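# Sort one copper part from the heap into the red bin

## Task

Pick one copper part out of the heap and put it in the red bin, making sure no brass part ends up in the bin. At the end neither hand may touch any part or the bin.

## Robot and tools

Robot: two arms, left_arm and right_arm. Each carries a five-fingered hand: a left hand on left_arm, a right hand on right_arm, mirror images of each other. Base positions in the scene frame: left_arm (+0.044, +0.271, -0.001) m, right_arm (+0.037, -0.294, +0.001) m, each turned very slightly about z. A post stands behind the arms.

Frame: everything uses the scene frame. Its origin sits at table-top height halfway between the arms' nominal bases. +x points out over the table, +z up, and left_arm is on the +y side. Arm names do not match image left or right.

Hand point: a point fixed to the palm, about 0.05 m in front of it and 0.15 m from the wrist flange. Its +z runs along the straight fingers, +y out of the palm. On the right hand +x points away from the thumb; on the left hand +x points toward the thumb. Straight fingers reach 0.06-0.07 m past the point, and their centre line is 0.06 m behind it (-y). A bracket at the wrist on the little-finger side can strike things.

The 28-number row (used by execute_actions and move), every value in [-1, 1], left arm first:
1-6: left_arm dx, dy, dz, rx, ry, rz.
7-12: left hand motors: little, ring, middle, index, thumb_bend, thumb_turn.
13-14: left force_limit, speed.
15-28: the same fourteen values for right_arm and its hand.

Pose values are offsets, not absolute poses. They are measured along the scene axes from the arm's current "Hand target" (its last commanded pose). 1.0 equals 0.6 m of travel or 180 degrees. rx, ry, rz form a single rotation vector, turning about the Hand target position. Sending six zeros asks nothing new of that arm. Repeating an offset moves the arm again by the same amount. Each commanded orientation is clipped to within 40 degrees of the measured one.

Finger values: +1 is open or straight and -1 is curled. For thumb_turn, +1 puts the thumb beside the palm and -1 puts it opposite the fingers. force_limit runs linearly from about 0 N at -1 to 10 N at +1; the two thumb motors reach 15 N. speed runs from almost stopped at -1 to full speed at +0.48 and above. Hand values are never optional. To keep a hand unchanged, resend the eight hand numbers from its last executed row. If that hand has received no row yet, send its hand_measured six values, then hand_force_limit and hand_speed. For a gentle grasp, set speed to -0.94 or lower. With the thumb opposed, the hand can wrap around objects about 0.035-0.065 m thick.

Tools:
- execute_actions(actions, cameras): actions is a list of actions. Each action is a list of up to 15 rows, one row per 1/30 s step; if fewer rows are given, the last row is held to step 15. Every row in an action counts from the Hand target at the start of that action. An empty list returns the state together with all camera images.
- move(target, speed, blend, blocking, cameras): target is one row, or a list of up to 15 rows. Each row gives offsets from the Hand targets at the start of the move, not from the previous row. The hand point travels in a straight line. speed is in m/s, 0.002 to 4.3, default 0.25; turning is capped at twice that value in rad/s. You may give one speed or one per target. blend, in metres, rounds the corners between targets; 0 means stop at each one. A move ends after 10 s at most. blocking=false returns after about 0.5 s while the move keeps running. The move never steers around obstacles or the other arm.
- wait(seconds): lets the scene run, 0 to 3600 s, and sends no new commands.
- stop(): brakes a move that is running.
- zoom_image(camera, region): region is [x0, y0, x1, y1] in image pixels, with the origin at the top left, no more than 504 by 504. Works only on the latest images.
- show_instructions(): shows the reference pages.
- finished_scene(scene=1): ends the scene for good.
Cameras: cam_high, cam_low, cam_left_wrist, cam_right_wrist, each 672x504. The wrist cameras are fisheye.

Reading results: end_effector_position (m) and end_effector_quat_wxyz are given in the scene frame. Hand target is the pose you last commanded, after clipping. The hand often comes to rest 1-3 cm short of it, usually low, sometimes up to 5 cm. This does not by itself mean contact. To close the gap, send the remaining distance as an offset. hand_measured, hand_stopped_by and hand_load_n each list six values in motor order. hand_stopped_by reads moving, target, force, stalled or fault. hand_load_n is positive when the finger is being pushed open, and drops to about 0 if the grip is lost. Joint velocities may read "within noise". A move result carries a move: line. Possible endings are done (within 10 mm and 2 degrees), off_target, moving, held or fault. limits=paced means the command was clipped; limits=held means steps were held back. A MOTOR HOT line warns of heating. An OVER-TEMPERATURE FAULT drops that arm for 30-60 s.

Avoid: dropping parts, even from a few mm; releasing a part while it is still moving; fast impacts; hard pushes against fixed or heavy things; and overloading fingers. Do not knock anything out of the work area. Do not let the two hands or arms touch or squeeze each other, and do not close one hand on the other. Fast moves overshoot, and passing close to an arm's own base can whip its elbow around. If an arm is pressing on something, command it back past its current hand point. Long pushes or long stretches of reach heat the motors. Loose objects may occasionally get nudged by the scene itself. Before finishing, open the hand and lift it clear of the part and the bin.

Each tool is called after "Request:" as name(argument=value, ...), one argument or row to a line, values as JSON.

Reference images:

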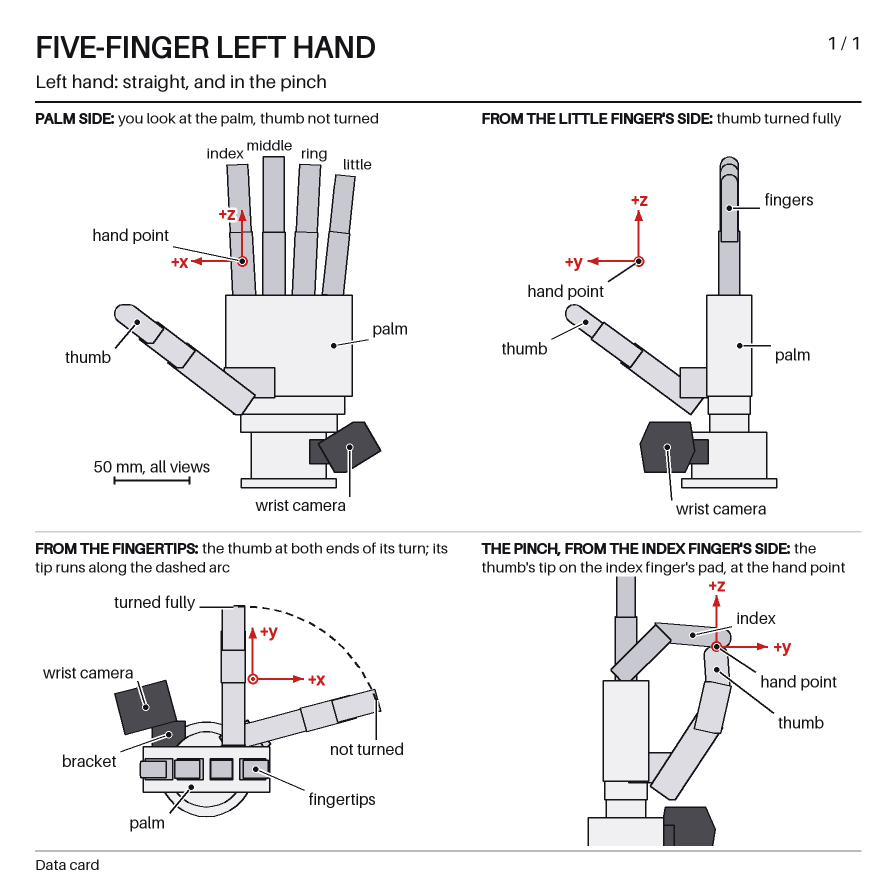

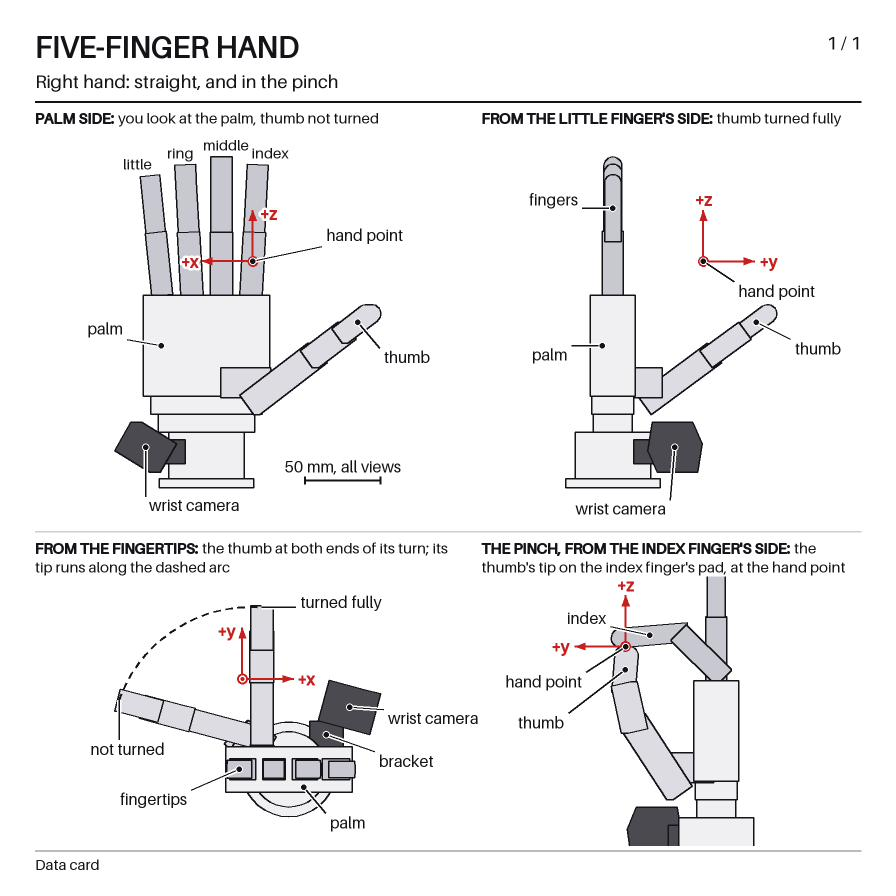

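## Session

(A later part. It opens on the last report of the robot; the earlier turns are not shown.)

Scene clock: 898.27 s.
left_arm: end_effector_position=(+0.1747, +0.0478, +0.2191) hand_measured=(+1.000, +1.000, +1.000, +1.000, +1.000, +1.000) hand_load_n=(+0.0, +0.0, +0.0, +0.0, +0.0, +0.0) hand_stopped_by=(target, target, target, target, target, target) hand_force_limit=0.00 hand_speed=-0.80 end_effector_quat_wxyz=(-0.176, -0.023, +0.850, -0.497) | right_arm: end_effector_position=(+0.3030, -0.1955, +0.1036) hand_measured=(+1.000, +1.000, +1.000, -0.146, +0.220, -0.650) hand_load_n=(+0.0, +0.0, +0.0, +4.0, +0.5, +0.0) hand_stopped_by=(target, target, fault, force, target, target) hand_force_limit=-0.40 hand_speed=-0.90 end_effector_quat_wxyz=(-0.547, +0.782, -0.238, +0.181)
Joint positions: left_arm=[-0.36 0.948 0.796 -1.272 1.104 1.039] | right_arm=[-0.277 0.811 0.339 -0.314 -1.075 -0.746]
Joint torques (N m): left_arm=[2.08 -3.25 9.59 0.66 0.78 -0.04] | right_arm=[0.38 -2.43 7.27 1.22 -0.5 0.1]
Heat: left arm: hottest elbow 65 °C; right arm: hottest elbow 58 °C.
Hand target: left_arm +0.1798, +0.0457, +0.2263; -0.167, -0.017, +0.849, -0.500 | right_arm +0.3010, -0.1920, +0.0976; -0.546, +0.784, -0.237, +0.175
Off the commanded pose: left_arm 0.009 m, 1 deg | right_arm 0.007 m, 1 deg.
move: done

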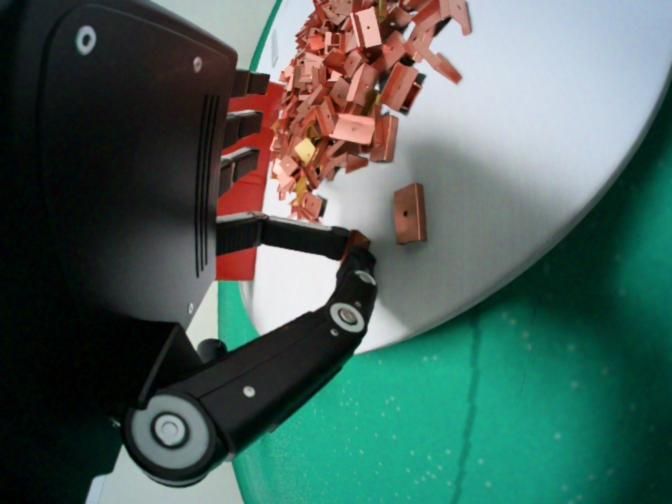

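Request:
move(
  target=[0,0,0,0,0,0,1,1,1,1,1,1,0,-0.8,0,0,0.1,0,0,0,1,1,1,-0.2,0.22,-0.65,-0.4,-0.9],
  speed=0.05,
  cameras=["cam_right_wrist","cam_high","cam_low"],
)

Request:
zoom_image(
  camera="cam_right_wrist",
  region=[300, 170, 440, 310],
)

Request:
zoom_image(
  camera="cam_low",
  region=[140, 190, 240, 270],
)

Scene clock: 903.67 s.
left_arm: end_effector_position=(+0.1747, +0.0478, +0.2191) hand_measured=(+1.000, +1.000, +1.000, +1.000, +1.000, +1.000) hand_load_n=(+0.0, +0.0, +0.0, +0.0, +0.0, +0.0) hand_stopped_by=(target, target, target, target, target, target) hand_force_limit=0.00 hand_speed=-0.80 end_effector_quat_wxyz=(-0.176, -0.023, +0.850, -0.497) | right_arm: end_effector_position=(+0.2911, -0.1927, +0.1362) hand_measured=(+1.000, +1.000, +1.000, -0.148, +0.220, -0.650) hand_load_n=(+0.0, +0.0, +0.0, +0.0, +0.0, +0.0) hand_stopped_by=(target, target, fault, force, target, target) hand_force_limit=-0.40 hand_speed=-0.90 end_effector_quat_wxyz=(-0.544, +0.783, -0.253, +0.162)
Joint positions: left_arm=[-0.36 0.948 0.796 -1.272 1.104 1.039] | right_arm=[-0.277 0.722 0.411 -0.523 -1.071 -0.746]
Joint torques (N m): left_arm=[2.08 -3.25 9.58 0.65 0.77 -0.04] | right_arm=[0.26 -3.6 11.63 0.28 -0.7 0.12]
Heat: left arm: hottest elbow 65 °C; right arm: hottest elbow 59 °C.
Hand target: left_arm +0.1798, +0.0457, +0.2263; -0.167, -0.017, +0.849, -0.500 | right_arm +0.3010, -0.1920, +0.1576; -0.546, +0.784, -0.237, +0.175
Off the commanded pose: left_arm 0.009 m, 1 deg | right_arm 0.024 m, 2 deg.
move: off_target (right_arm)
Images, in order (width x height): cam_high 672x504, cam_low 672x504, cam_right_wrist 672x504.

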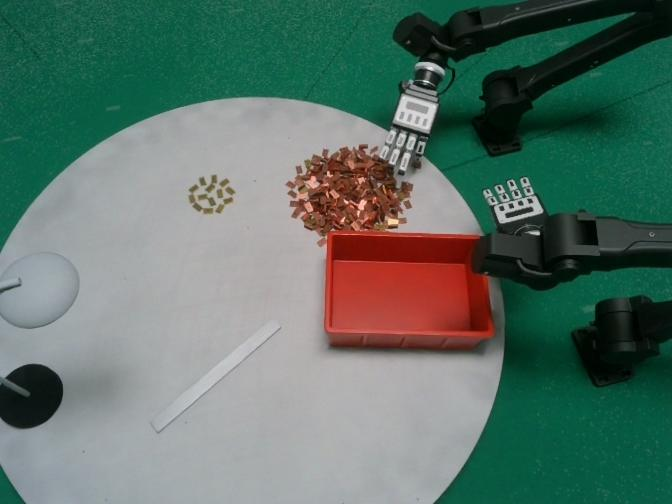

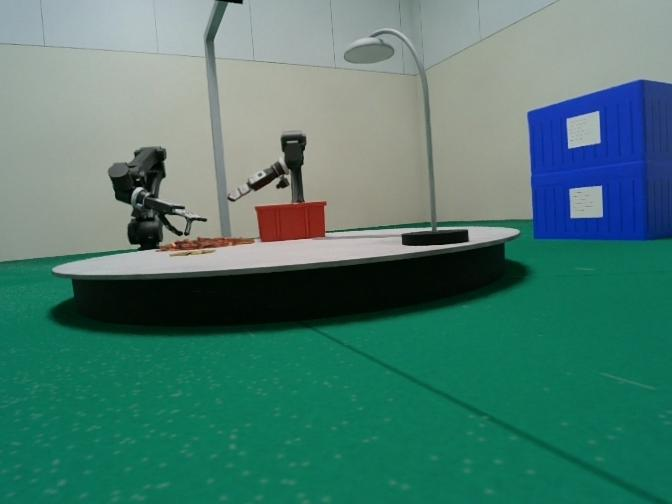

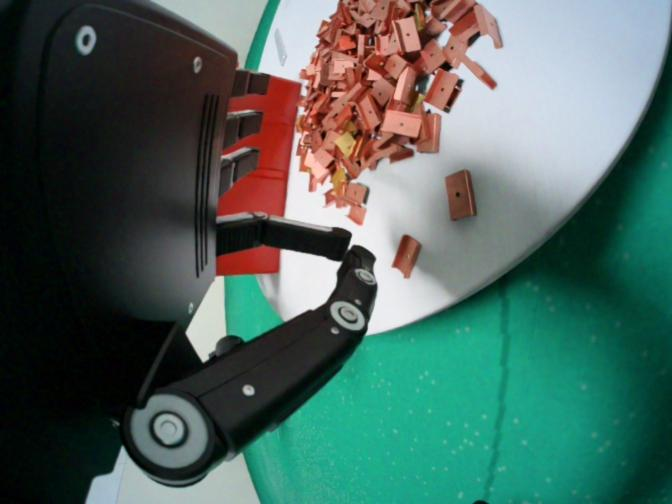

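Scaled by 3.600 from the camera's image (finer frame: 960x720).

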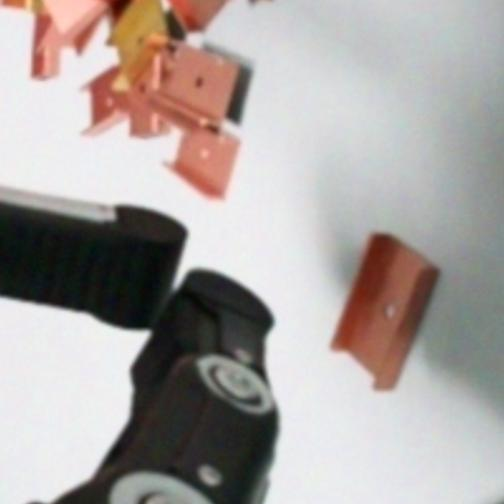

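Scaled by 5.040.

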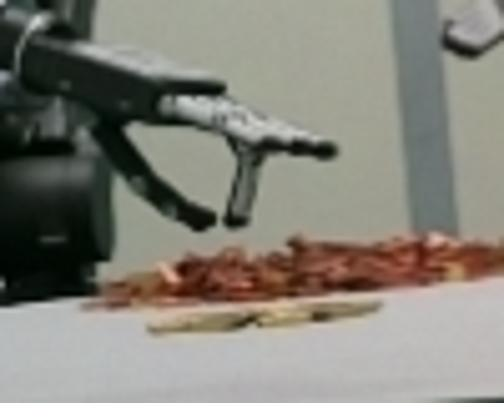

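Request:
move(
  target=[
    [0,0,0,0,0,0,1,1,1,1,1,1,0,-0.8,-0.0303,-0.004,-0.02,0,0,0,1,1,1,0.2,0.2,-0.65,-0.4,-0.3],
    [0,0,0,0,0,0,1,1,1,1,1,1,0,-0.8,-0.0303,-0.004,-0.0793,0,0,0,1,1,1,0.2,0.2,-0.65,-0.4,-0.3],
  ],
  speed=0.06,
  cameras=["cam_right_wrist"],
)

Request:
zoom_image(
  camera="cam_right_wrist",
  region=[300, 150, 440, 290],
)

Scene clock: 927.80 s.
left_arm: end_effector_position=(+0.1747, +0.0478, +0.2191) hand_measured=(+1.000, +1.000, +1.000, +1.000, +1.000, +1.000) hand_load_n=(+0.0, +0.0, +0.0, +0.0, +0.0, -0.5) hand_stopped_by=(target, target, target, target, target, target) hand_force_limit=0.00 hand_speed=-0.80 end_effector_quat_wxyz=(-0.176, -0.023, +0.850, -0.497) | right_arm: end_effector_position=(+0.2796, -0.1906, +0.1120) hand_measured=(+1.000, +1.000, +1.000, +0.200, +0.200, -0.650) hand_load_n=(+0.0, +0.0, +0.0, +0.0, +0.5, +0.0) hand_stopped_by=(target, target, fault, target, target, target) hand_force_limit=-0.40 hand_speed=-0.30 end_effector_quat_wxyz=(-0.547, +0.786, -0.236, +0.168)
Joint positions: left_arm=[-0.36 0.948 0.796 -1.272 1.104 1.039] | right_arm=[-0.284 0.711 0.34 -0.476 -1.091 -0.793]
Joint torques (N m): left_arm=[2.08 -3.14 9.58 0.66 0.77 -0.04] | right_arm=[-1.79 -1.79 7.88 1.39 -0.87 0.04]
Heat: left arm: hottest elbow 65 °C; right arm: hottest elbow 68 °C.
Hand target: left_arm +0.1798, +0.0457, +0.2263; -0.167, -0.017, +0.849, -0.500 | right_arm +0.2828, -0.1945, +0.1100; -0.546, +0.784, -0.237, +0.175
Off the commanded pose: left_arm 0.009 m, 1 deg | right_arm 0.005 m, 1 deg.
move: done

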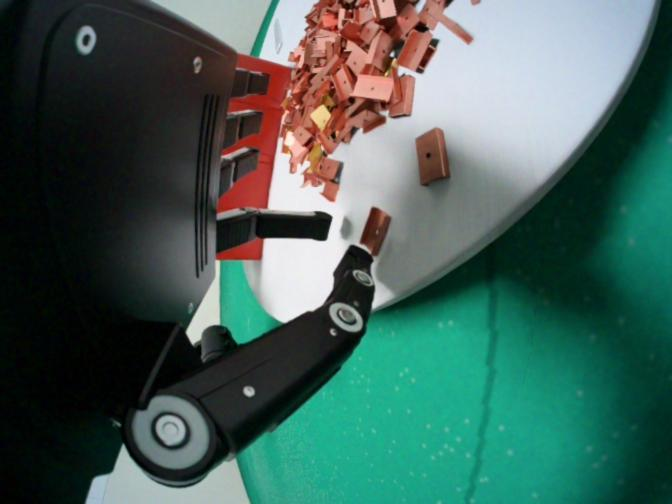

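Scaled by 3.600 from the camera's image (finer frame: 960x720).

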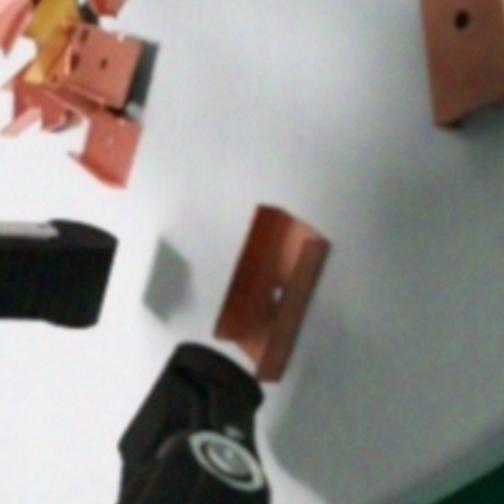

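Request:
move(
  target=[
    [0,0,0,0,0,0,1,1,1,1,1,1,0,-0.8,0.0102,-0.0190,0.03,0,0,0,1,1,1,0.2,0.2,-0.65,-0.4,-0.3],
    [0,0,0,0,0,0,1,1,1,1,1,1,0,-0.8,0.0102,-0.0190,-0.0033,0,0,0,1,1,1,0.2,0.2,-0.65,-0.4,-0.3],
  ],
  speed=0.06,
  cameras=["cam_right_wrist"],
)

Request:
zoom_image(
  camera="cam_right_wrist",
  region=[300, 150, 440, 290],
)

Scene clock: 937.13 s.
left_arm: end_effector_position=(+0.1747, +0.0478, +0.2191) hand_measured=(+1.000, +1.000, +1.000, +1.000, +1.000, +1.000) hand_load_n=(+0.0, -0.5, -0.5, +0.0, +0.0, -0.5) hand_stopped_by=(target, target, target, target, target, target) hand_force_limit=0.00 hand_speed=-0.80 end_effector_quat_wxyz=(-0.176, -0.023, +0.850, -0.497) | right_arm: end_effector_position=(+0.2829, -0.2012, +0.1064) hand_measured=(+1.000, +1.000, +1.000, +0.200, +0.200, -0.650) hand_load_n=(+0.0, +0.0, +0.0, +0.0, +0.5, +0.0) hand_stopped_by=(target, target, fault, target, target, target) hand_force_limit=-0.40 hand_speed=-0.30 end_effector_quat_wxyz=(-0.547, +0.785, -0.238, +0.165)
Joint positions: left_arm=[-0.36 0.948 0.796 -1.272 1.104 1.039] | right_arm=[-0.333 0.771 0.356 -0.514 -1.122 -0.877]
Joint torques (N m): left_arm=[2.14 -3.19 9.58 0.65 0.77 -0.04] | right_arm=[-1.67 -2.26 8.34 1.22 -0.92 0.04]
Heat: left arm: hottest elbow 65 °C; right arm: hottest elbow 67 °C.
Hand target: left_arm +0.1798, +0.0457, +0.2263; -0.167, -0.017, +0.849, -0.500 | right_arm +0.2889, -0.2059, +0.1080; -0.546, +0.784, -0.237, +0.175
Off the commanded pose: left_arm 0.009 m, 1 deg | right_arm 0.008 m, 1 deg.
move: done

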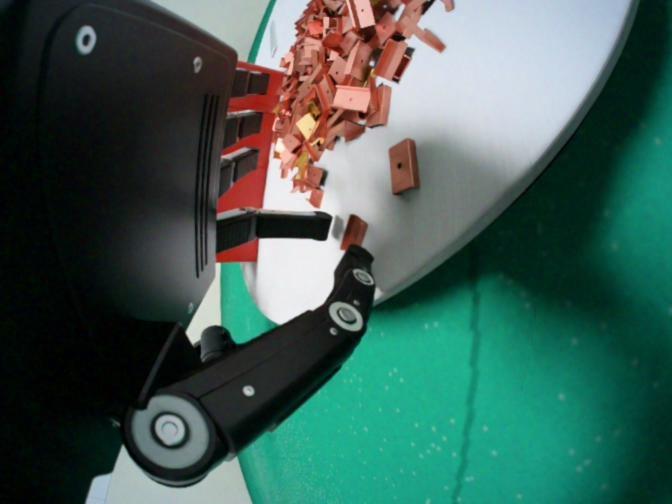

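Scaled by 3.600 from the camera's image (finer frame: 960x720).

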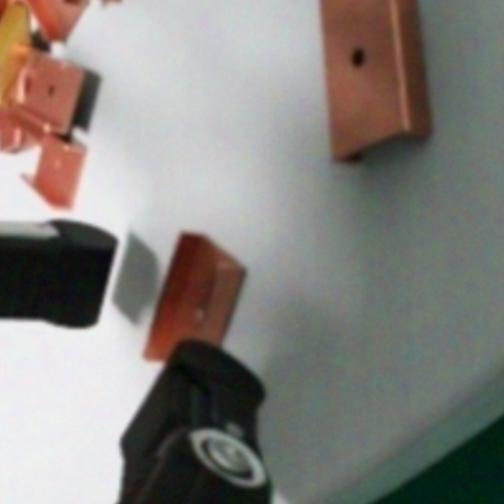

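Request:
move(
  target=[0,0,0,0,0,0,1,1,1,1,1,1,0,-0.8,0.0005,-0.0025,-0.0203,0,0,0,1,1,1,0.2,0.2,-0.65,-0.4,-0.3],
  speed=0.06,
  cameras=["cam_right_wrist"],
)

Request:
zoom_image(
  camera="cam_right_wrist",
  region=[300, 170, 420, 290],
)

Scene clock: 944.87 s.
left_arm: end_effector_position=(+0.1747, +0.0478, +0.2191) hand_measured=(+1.000, +1.000, +1.000, +1.000, +1.000, +1.000) hand_load_n=(-0.5, +0.0, +0.0, +0.0, +0.0, +0.0) hand_stopped_by=(target, target, target, target, target, target) hand_force_limit=0.00 hand_speed=-0.80 end_effector_quat_wxyz=(-0.176, -0.023, +0.850, -0.497) | right_arm: end_effector_position=(+0.2878, -0.2031, +0.1018) hand_measured=(+1.000, +1.000, +1.000, +0.200, +0.200, -0.650) hand_load_n=(+0.0, +0.0, +0.0, +0.0, +0.0, +0.0) hand_stopped_by=(target, target, fault, target, target, target) hand_force_limit=-0.40 hand_speed=-0.30 end_effector_quat_wxyz=(-0.549, +0.784, -0.234, +0.169)
Joint positions: left_arm=[-0.36 0.948 0.796 -1.272 1.104 1.039] | right_arm=[-0.339 0.802 0.35 -0.472 -1.131 -0.884]
Joint torques (N m): left_arm=[2.14 -3.25 9.59 0.66 0.77 -0.04] | right_arm=[-1.85 -2.26 7.1 1.24 -0.71 0]
Heat: left arm: hottest elbow 65 °C; right arm: hottest elbow 67 °C.
Hand target: left_arm +0.1798, +0.0457, +0.2263; -0.167, -0.017, +0.849, -0.500 | right_arm +0.2892, -0.2073, +0.0959; -0.546, +0.784, -0.237, +0.175
Off the commanded pose: left_arm 0.009 m, 1 deg | right_arm 0.007 m, 1 deg.
move: done

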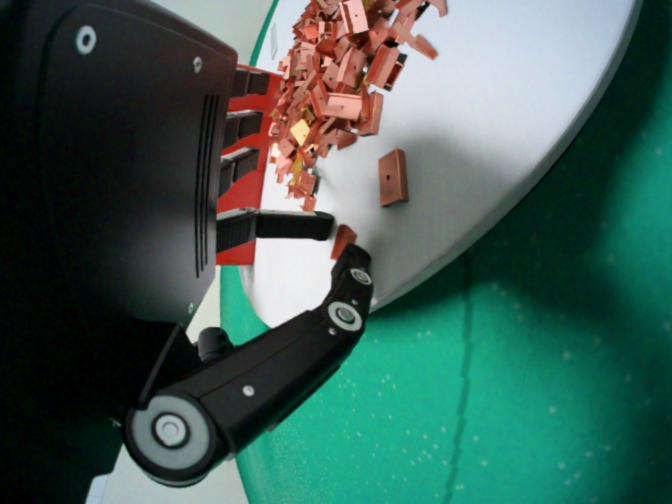

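Scaled by 4.200 from the camera's image (finer frame: 960x720).

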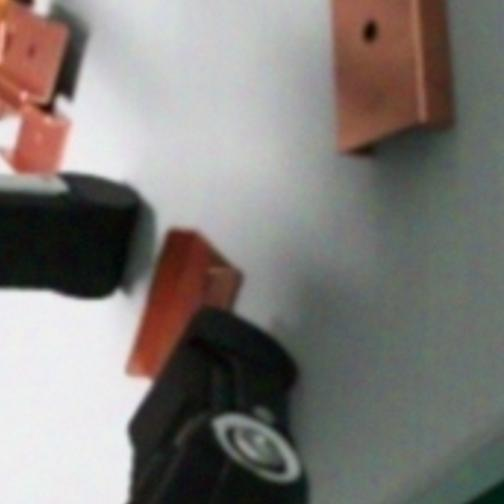

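Request:
move(
  target=[0,0,0,0,0,0,1,1,1,1,1,1,0,-0.8,0,0,0,0,0,0,1,1,1,-0.3,0.2,-0.65,0.1,-0.9],
  speed=0.05,
  cameras=["cam_right_wrist"],
)

Request:
zoom_image(
  camera="cam_right_wrist",
  region=[300, 170, 420, 290],
)

Scene clock: 950.90 s.
left_arm: end_effector_position=(+0.1747, +0.0478, +0.2191) hand_measured=(+1.000, +1.000, +1.000, +1.000, +1.000, +1.000) hand_load_n=(+0.0, -0.5, +0.0, +0.0, +0.0, +0.0) hand_stopped_by=(target, target, target, target, target, target) hand_force_limit=0.00 hand_speed=-0.80 end_effector_quat_wxyz=(-0.176, -0.023, +0.850, -0.497) | right_arm: end_effector_position=(+0.2884, -0.2027, +0.1029) hand_measured=(+1.000, +1.000, +1.000, -0.162, +0.200, -0.650) hand_load_n=(+0.0, +0.0, -0.5, +5.5, +0.5, +0.0) hand_stopped_by=(target, target, fault, force, target, target) hand_force_limit=0.10 hand_speed=-0.90 end_effector_quat_wxyz=(-0.551, +0.783, -0.231, +0.171)
Joint positions: left_arm=[-0.36 0.948 0.796 -1.272 1.104 1.039] | right_arm=[-0.339 0.802 0.35 -0.466 -1.137 -0.884]
Joint torques (N m): left_arm=[2.14 -3.25 9.59 0.65 0.77 -0.03] | right_arm=[-1.61 -2.26 7.13 1.09 -0.46 0]
Heat: left arm: hottest elbow 65 °C; right arm: hottest elbow 67 °C.
Hand target: left_arm +0.1798, +0.0457, +0.2263; -0.167, -0.017, +0.849, -0.500 | right_arm +0.2893, -0.2073, +0.0959; -0.546, +0.784, -0.237, +0.175
Off the commanded pose: left_arm 0.009 m, 1 deg | right_arm 0.008 m, 1 deg.
move: done

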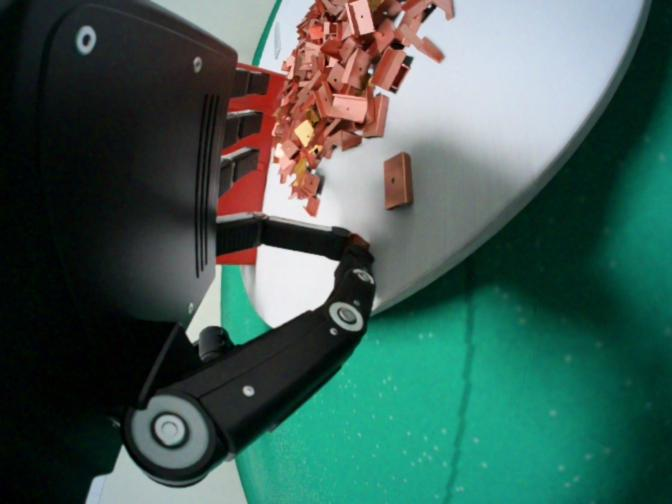

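Scaled by 4.200 from the camera's image (finer frame: 960x720).

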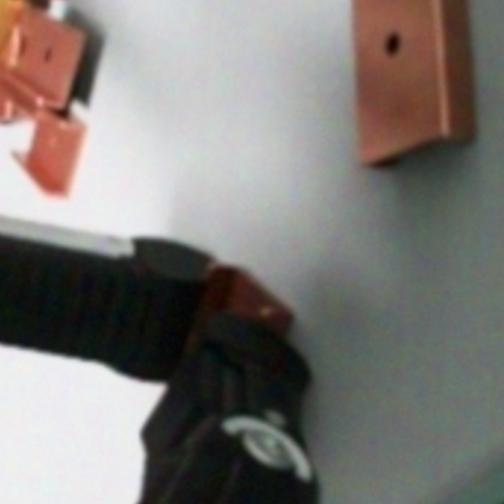

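Request:
move(
  target=[
    [0,0,0,0,0,0,1,1,1,1,1,1,0,-0.8,0,0.006,0.02,0,0,0,1,1,1,-0.3,0.2,-0.65,0.1,-0.9],
    [0,0,0,0,0,0,1,1,1,1,1,1,0,-0.8,0,0.006,0.05,0,0,0,1,1,1,-0.3,0.2,-0.65,0.1,-0.9],
  ],
  speed=0.03,
  cameras=["cam_right_wrist","cam_low"],
)

Request:
zoom_image(
  camera="cam_right_wrist",
  region=[300, 170, 440, 310],
)

Scene clock: 956.70 s.
left_arm: end_effector_position=(+0.1747, +0.0478, +0.2191) hand_measured=(+1.000, +1.000, +1.000, +1.000, +1.000, +1.000) hand_load_n=(+0.0, +0.0, +0.0, +0.0, +0.0, +0.0) hand_stopped_by=(target, target, target, target, target, target) hand_force_limit=0.00 hand_speed=-0.80 end_effector_quat_wxyz=(-0.176, -0.023, +0.850, -0.497) | right_arm: end_effector_position=(+0.2779, -0.2008, +0.1066) hand_measured=(+1.000, +1.000, +1.000, -0.162, +0.200, -0.650) hand_load_n=(+0.0, +0.0, +0.0, +0.0, +0.0, +0.0) hand_stopped_by=(target, target, fault, force, target, target) hand_force_limit=0.10 hand_speed=-0.90 end_effector_quat_wxyz=(-0.546, +0.784, -0.247, +0.161)
Joint positions: left_arm=[-0.36 0.948 0.796 -1.272 1.104 1.039] | right_arm=[-0.339 0.75 0.35 -0.536 -1.119 -0.865]
Joint torques (N m): left_arm=[2.14 -3.19 9.59 0.68 0.77 -0.04] | right_arm=[-0.38 -3.37 11.06 0.17 -0.75 0.13]
Heat: left arm: hottest elbow 65 °C; right arm: hottest elbow 66 °C.
Hand target: left_arm +0.1798, +0.0457, +0.2263; -0.167, -0.017, +0.849, -0.500 | right_arm +0.2893, -0.2037, +0.1259; -0.546, +0.784, -0.237, +0.175
Off the commanded pose: left_arm 0.009 m, 1 deg | right_arm 0.023 m, 2 deg.
move: off_target (right_arm)
Images, in order (width x height): cam_low 672x504, cam_right_wrist 672x504.

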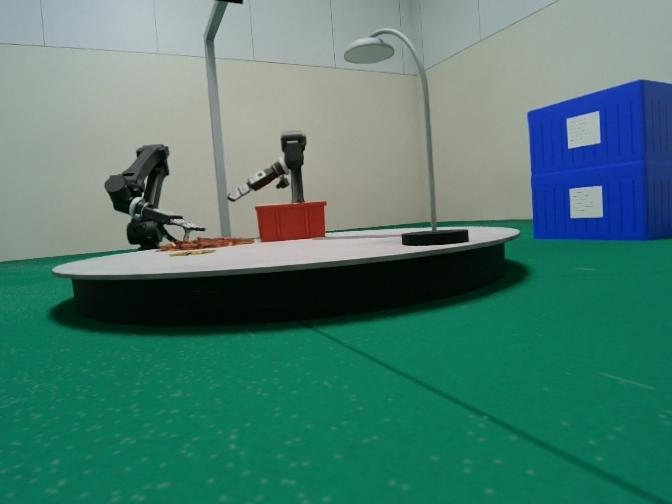

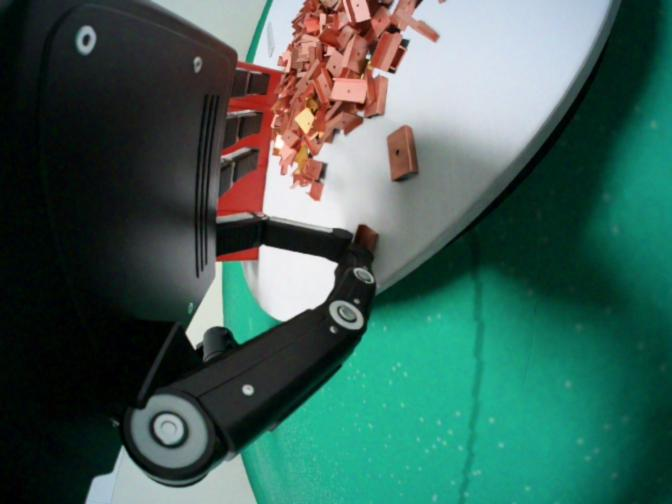

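Scaled by 3.600 from the camera's image (finer frame: 960x720).

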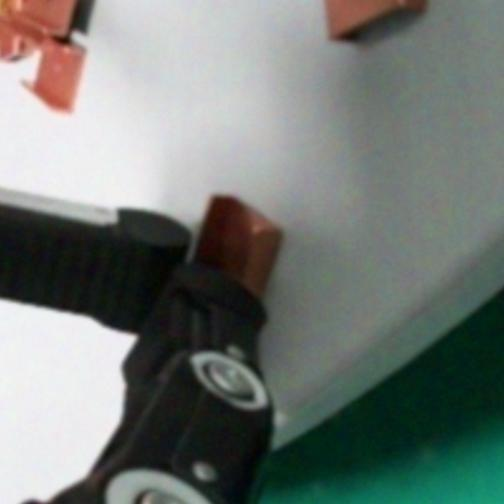

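Request:
move(
  target=[
    [0,0,0,0,0,0,1,1,1,1,1,1,0,-0.8,0,0,0,0,0,0,1,1,1,0.15,0.1,-0.65,-0.4,-0.3],
    [0,0,0,0,0,0,1,1,1,1,1,1,0,-0.8,0,0,0.035,0,0,0,1,1,1,0.15,0.1,-0.65,-0.4,-0.3],
    [0,0,0,0,0,0,1,1,1,1,1,1,0,-0.8,-0.005,-0.01,0.02,0.0553,-0.037,0,1,1,1,0.15,0.1,-0.65,-0.4,-0.3],
    [0,0,0,0,0,0,1,1,1,1,1,1,0,-0.8,-0.005,-0.01,-0.028,0.0553,-0.037,0,1,1,1,0.15,0.1,-0.65,-0.4,-0.3],
  ],
  speed=0.08,
  cameras=["cam_right_wrist","cam_low","cam_high"],
)

Request:
zoom_image(
  camera="cam_right_wrist",
  region=[280, 130, 440, 290],
)

Scene clock: 981.60 s.
left_arm: end_effector_position=(+0.1747, +0.0478, +0.2191) hand_measured=(+1.000, +1.000, +1.000, +1.000, +1.000, +1.000) hand_load_n=(+0.0, +0.0, +0.0, +0.0, +0.0, -0.5) hand_stopped_by=(target, target, target, target, target, target) hand_force_limit=0.00 hand_speed=-0.80 end_effector_quat_wxyz=(-0.176, -0.023, +0.850, -0.497) | right_arm: end_effector_position=(+0.2849, -0.2064, +0.1104) hand_measured=(+1.000, +1.000, +1.000, +0.150, +0.100, -0.650) hand_load_n=(+0.0, +0.0, +0.0, +0.0, +0.0, +0.0) hand_stopped_by=(target, target, fault, target, target, target) hand_force_limit=-0.40 hand_speed=-0.30 end_effector_quat_wxyz=(-0.625, +0.725, -0.214, +0.195)
Joint positions: left_arm=[-0.36 0.948 0.796 -1.272 1.104 1.039] | right_arm=[-0.469 0.823 0.257 -0.214 -1.367 -0.784]
Joint torques (N m): left_arm=[2.14 -3.25 9.58 0.66 0.77 -0.04] | right_arm=[-1.73 -2.43 7.06 1.24 -0.9 0.16]
Heat: left arm: hottest elbow 66 °C; right arm: hottest elbow 72 °C.
Hand target: left_arm +0.1798, +0.0457, +0.2263; -0.167, -0.017, +0.849, -0.500 | right_arm +0.2862, -0.2097, +0.1091; -0.625, +0.722, -0.219, +0.199
Off the commanded pose: left_arm 0.009 m, 1 deg | right_arm 0.004 m, 1 deg.
move: done
Images, in order (width x height): cam_high 672x504, cam_low 672x504, cam_right_wrist 672x504.

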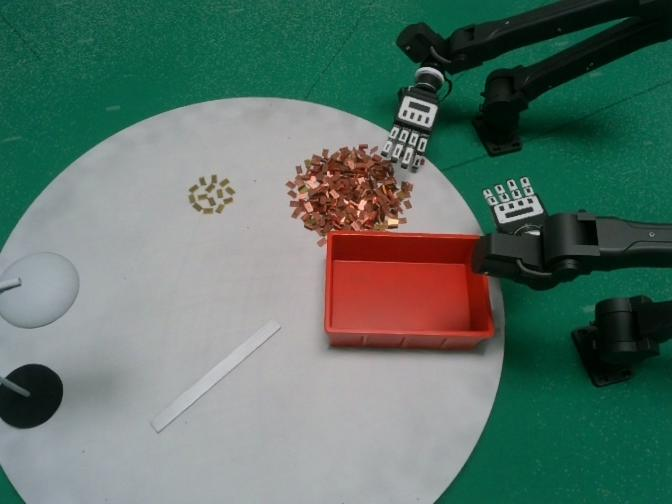

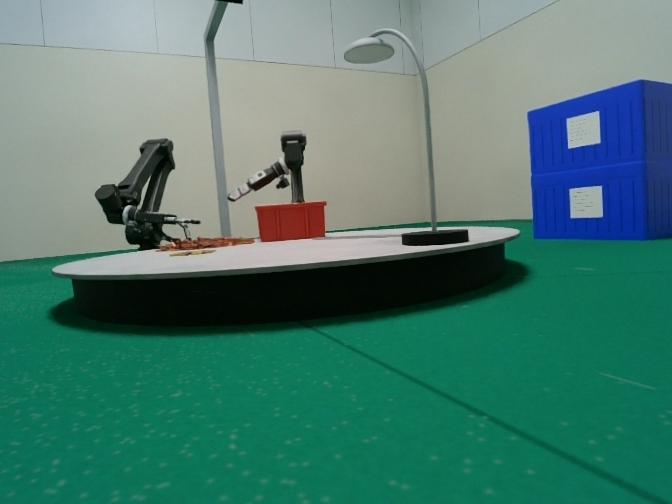

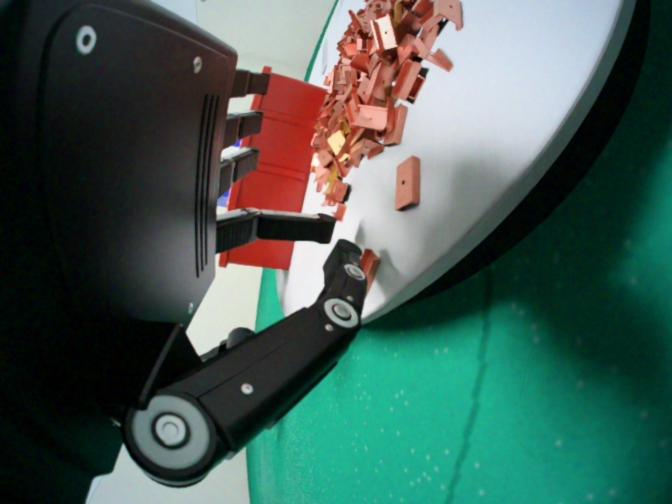

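Scaled by 3.150 from the camera's image (finer frame: 960x720).

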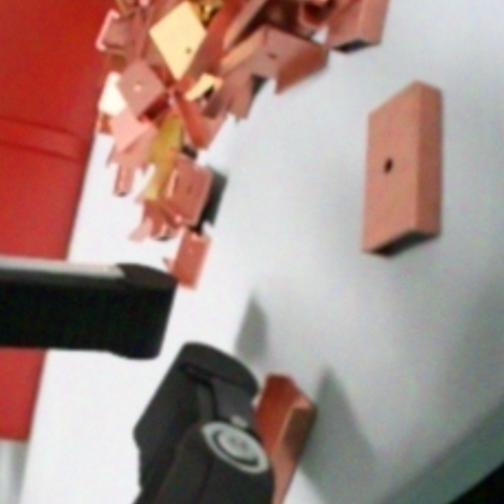

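Request:
move(
  target=[
    [0,0,0,0,0,0,1,1,1,1,1,1,0,-0.8,0.02,0,0.15,0,0,0,1,1,1,0.15,0.1,-0.65,-0.4,-0.3],
    [0,0,0,0,0,0,1,1,1,1,1,1,0,-0.8,0.123,-0.05,0.185,-0.0326,0.0613,-0.3101,1,1,1,0.15,0.1,-0.65,-0.4,-0.3],
  ],
  speed=0.2,
  cameras=["cam_right_wrist","cam_low","cam_high"],
)

Request:
zoom_image(
  camera="cam_right_wrist",
  region=[300, 60, 620, 380],
)

Scene clock: 1023.47 s.
left_arm: end_effector_position=(+0.1747, +0.0478, +0.2191) hand_measured=(+1.000, +1.000, +1.000, +1.000, +1.000, +1.000) hand_load_n=(+0.0, +0.0, +0.0, +0.0, +0.0, +0.0) hand_stopped_by=(target, target, target, target, target, target) hand_force_limit=0.00 hand_speed=-0.80 end_effector_quat_wxyz=(-0.176, -0.023, +0.850, -0.497) | right_arm: end_effector_position=(+0.3533, -0.2451, +0.1929) hand_measured=(+1.000, +1.000, +1.000, +0.150, +0.100, -0.650) hand_load_n=(+0.0, +0.0, -0.5, +0.0, +0.5, +0.0) hand_stopped_by=(target, target, fault, target, target, target) hand_force_limit=-0.40 hand_speed=-0.30 end_effector_quat_wxyz=(-0.386, +0.587, -0.584, +0.406)
Joint positions: left_arm=[-0.36 0.948 0.796 -1.272 1.104 1.039] | right_arm=[0.125 0.445 0.43 -0.371 0.161 0.037]
Joint torques (N m): left_arm=[2.02 -3.19 9.58 0.64 0.77 -0.04] | right_arm=[0.15 -0.32 13.03 0.87 0.11 0.15]
Heat: left arm: hottest elbow 66 °C; right arm: hottest elbow 64 °C.
Hand target: left_arm +0.1798, +0.0457, +0.2263; -0.167, -0.017, +0.849, -0.500 | right_arm +0.3600, -0.2397, +0.2201; -0.400, +0.581, -0.578, +0.411
Off the commanded pose: left_arm 0.009 m, 1 deg | right_arm 0.029 m, 2 deg.
move: off_target (right_arm)
Images, in order (width x height): cam_high 672x504, cam_low 672x504, cam_right_wrist 672x504.

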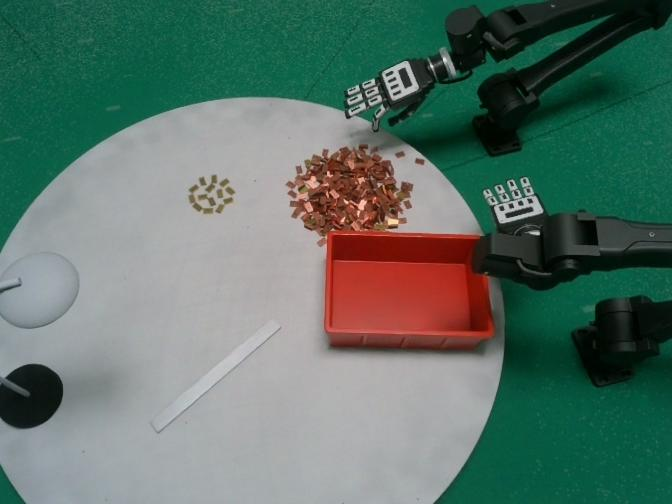

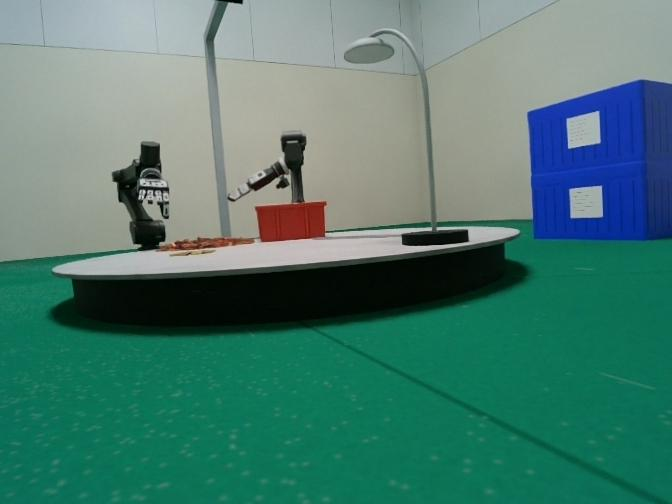

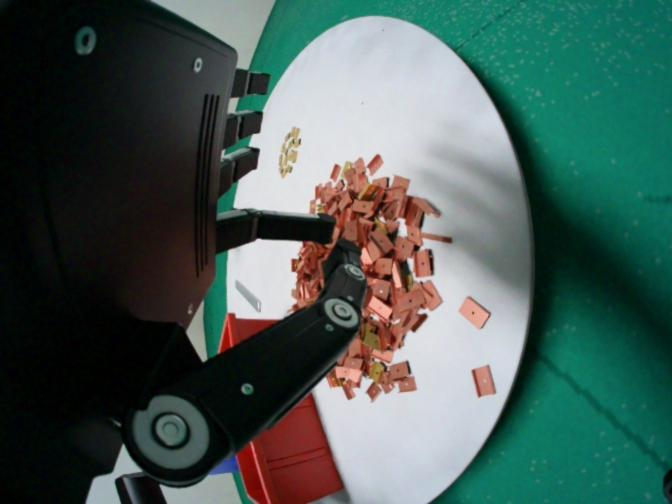

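Scaled by 1.575 from the camera's image (finer frame: 960x720).

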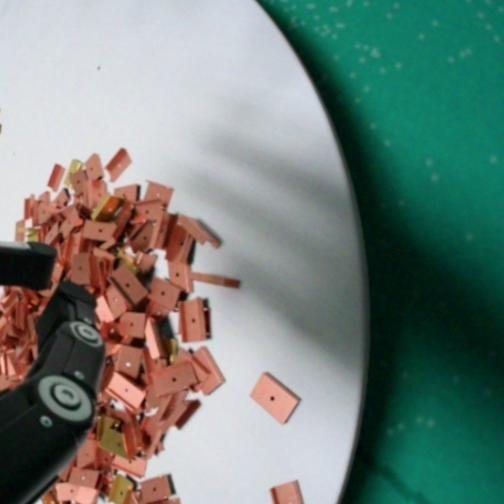

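Request:
move(
  target=[
    [0,0,0,0,0,0,1,1,1,1,1,1,0,-0.8,-0.0817,0.0345,-0.10,0,-0.0667,0.0167,1,1,1,0.3,0.1,-0.65,-0.4,-0.3],
    [0,0,0,0,0,0,1,1,1,1,1,1,0,-0.8,-0.0817,0.0345,-0.1585,0,-0.0667,0.0167,1,1,1,0.3,0.1,-0.65,-0.4,-0.3],
  ],
  speed=0.12,
  cameras=["cam_right_wrist","cam_high"],
)

Request:
zoom_image(
  camera="cam_right_wrist",
  region=[300, 150, 460, 310],
)

Scene clock: 1041.97 s.
left_arm: end_effector_position=(+0.1747, +0.0478, +0.2191) hand_measured=(+1.000, +1.000, +1.000, +1.000, +1.000, +1.000) hand_load_n=(+0.0, -0.5, +0.0, +0.0, +0.0, +0.0) hand_stopped_by=(target, target, target, target, target, target) hand_force_limit=0.00 hand_speed=-0.80 end_effector_quat_wxyz=(-0.176, -0.023, +0.850, -0.497) | right_arm: end_effector_position=(+0.3091, -0.2228, +0.1164) hand_measured=(+1.000, +1.000, +1.000, +0.300, +0.100, -0.650) hand_load_n=(+0.0, +0.0, +0.0, +0.0, +0.0, +0.0) hand_stopped_by=(target, target, fault, target, target, target) hand_force_limit=-0.40 hand_speed=-0.30 end_effector_quat_wxyz=(-0.456, +0.556, -0.526, +0.455)
Joint positions: left_arm=[-0.36 0.948 0.796 -1.272 1.104 1.039] | right_arm=[0.36 0.021 0.063 -0.225 0.352 0.037]
Joint torques (N m): left_arm=[2.14 -3.19 9.57 0.65 0.77 -0.04] | right_arm=[0.15 0.5 9.52 2.13 0.12 0.05]
Heat: left arm: hottest elbow 66 °C; right arm: hottest elbow 72 °C.
Hand target: left_arm +0.1798, +0.0457, +0.2263; -0.167, -0.017, +0.849, -0.500 | right_arm +0.3110, -0.2191, +0.1250; -0.469, +0.550, -0.518, +0.459
Off the commanded pose: left_arm 0.009 m, 1 deg | right_arm 0.010 m, 2 deg.
move: done
Images, in order (width x height): cam_high 672x504, cam_right_wrist 672x504.

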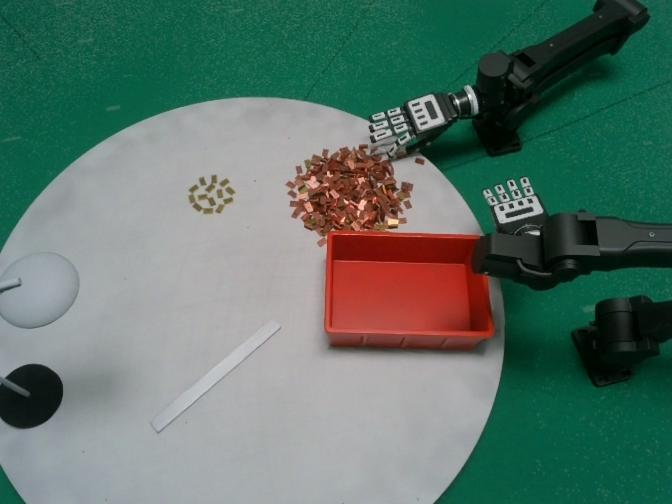

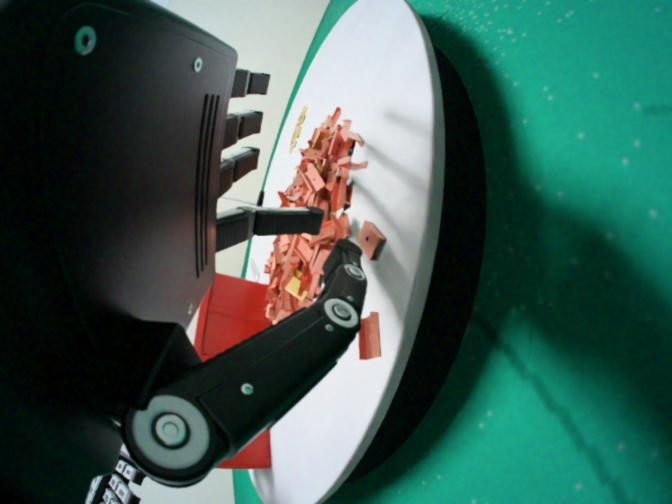

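Scaled by 3.150 from the camera's image (finer frame: 960x720).

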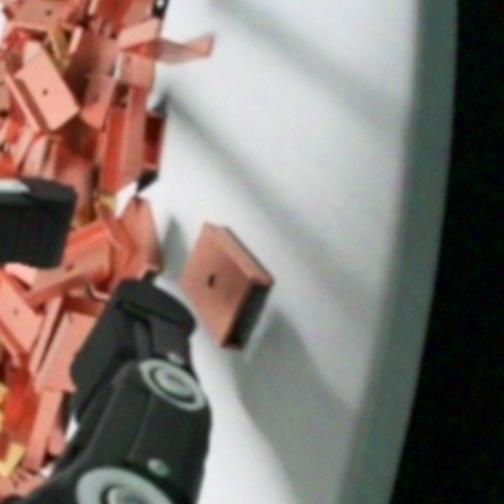

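Request:
zoom_image(
  camera="cam_right_wrist",
  region=[320, 130, 390, 200],
)

Scaled by 7.200 from the camera's image (finer frame: 960x720).

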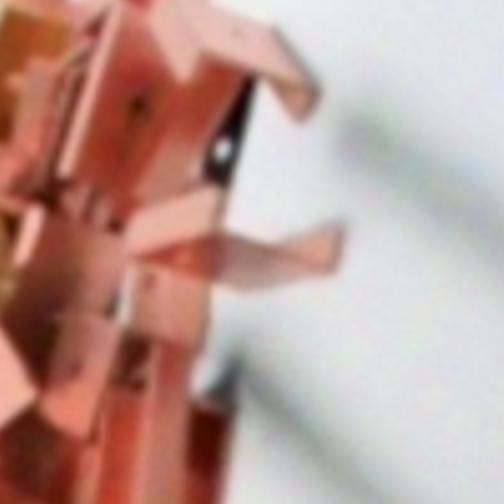

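Request:
move(
  target=[
    [0,0,0,0,0,0,1,1,1,1,1,1,0,-0.8,0.02,0,0.07,0,0,0.05,1,1,1,0.3,0.1,-0.65,-0.4,-0.3],
    [0,0,0,0,0,0,1,1,1,1,1,1,0,-0.8,-0.0683,-0.0232,0.06,0,0,0.2944,1,1,1,0.3,0.1,-0.65,-0.4,-0.3],
    [0,0,0,0,0,0,1,1,1,1,1,1,0,-0.8,-0.0683,-0.0232,-0.02,0,0,0.2944,1,1,1,0.3,0.1,-0.65,-0.4,-0.3],
  ],
  speed=0.15,
  cameras=["cam_right_wrist","cam_high"],
)

Request:
zoom_image(
  camera="cam_right_wrist",
  region=[300, 150, 460, 310],
)

Scene clock: 1085.37 s.
left_arm: end_effector_position=(+0.1747, +0.0478, +0.2191) hand_measured=(+1.000, +1.000, +1.000, +1.000, +1.000, +1.000) hand_load_n=(+0.0, -0.5, +0.0, +0.0, +0.0, +0.0) hand_stopped_by=(target, target, target, target, target, target) hand_force_limit=0.00 hand_speed=-0.80 end_effector_quat_wxyz=(-0.176, -0.023, +0.850, -0.497) | right_arm: end_effector_position=(+0.2692, -0.2312, +0.1138) hand_measured=(+1.000, +1.000, +1.000, +0.300, +0.100, -0.650) hand_load_n=(+0.0, +0.0, +0.0, +0.0, +0.0, +0.0) hand_stopped_by=(target, target, fault, target, target, target) hand_force_limit=-0.40 hand_speed=-0.30 end_effector_quat_wxyz=(-0.624, +0.725, -0.215, +0.198)
Joint positions: left_arm=[-0.36 0.948 0.796 -1.272 1.104 1.039] | right_arm=[-0.626 0.985 0.407 -1.025 -1.428 -1.622]
Joint torques (N m): left_arm=[2.08 -3.19 9.59 0.65 0.77 -0.04] | right_arm=[-1.26 -3.96 6.28 0.32 -1.23 0.16]
Heat: left arm: hottest elbow 66 °C; right arm: hottest elbow 75 °C.
Hand target: left_arm +0.1798, +0.0457, +0.2263; -0.167, -0.017, +0.849, -0.500 | right_arm +0.2700, -0.2330, +0.1130; -0.624, +0.723, -0.218, +0.201
Off the commanded pose: left_arm 0.009 m, 1 deg | right_arm 0.002 m, 1 deg.
move: done
Images, in order (width x height): cam_high 672x504, cam_right_wrist 672x504.

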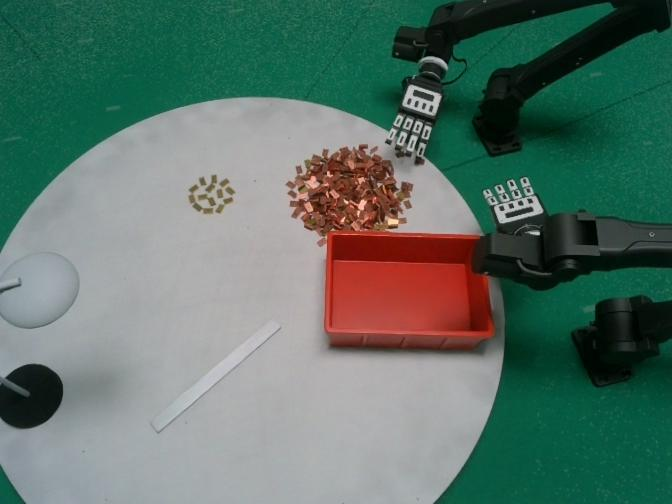

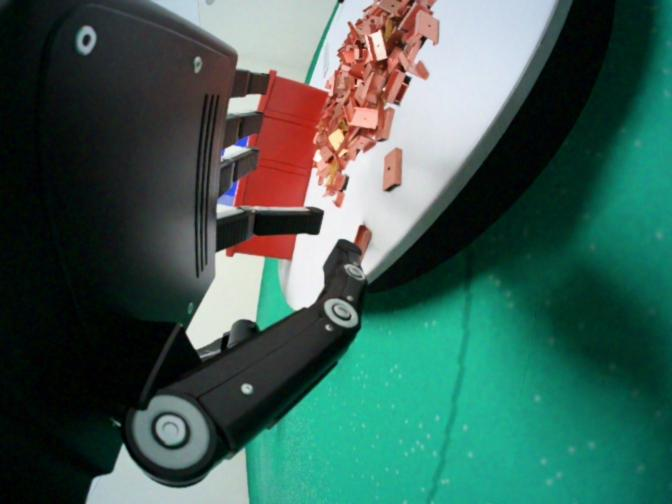

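Scaled by 3.150 from the camera's image (finer frame: 960x720).

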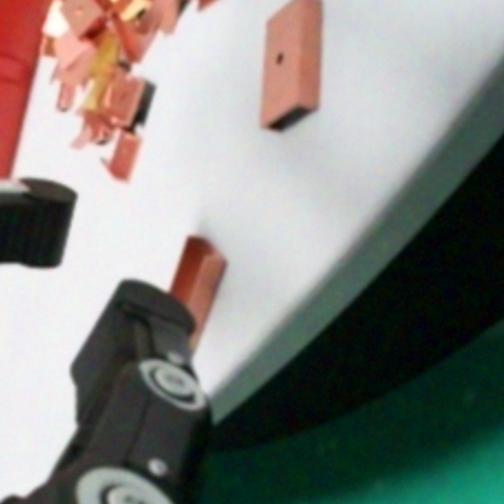

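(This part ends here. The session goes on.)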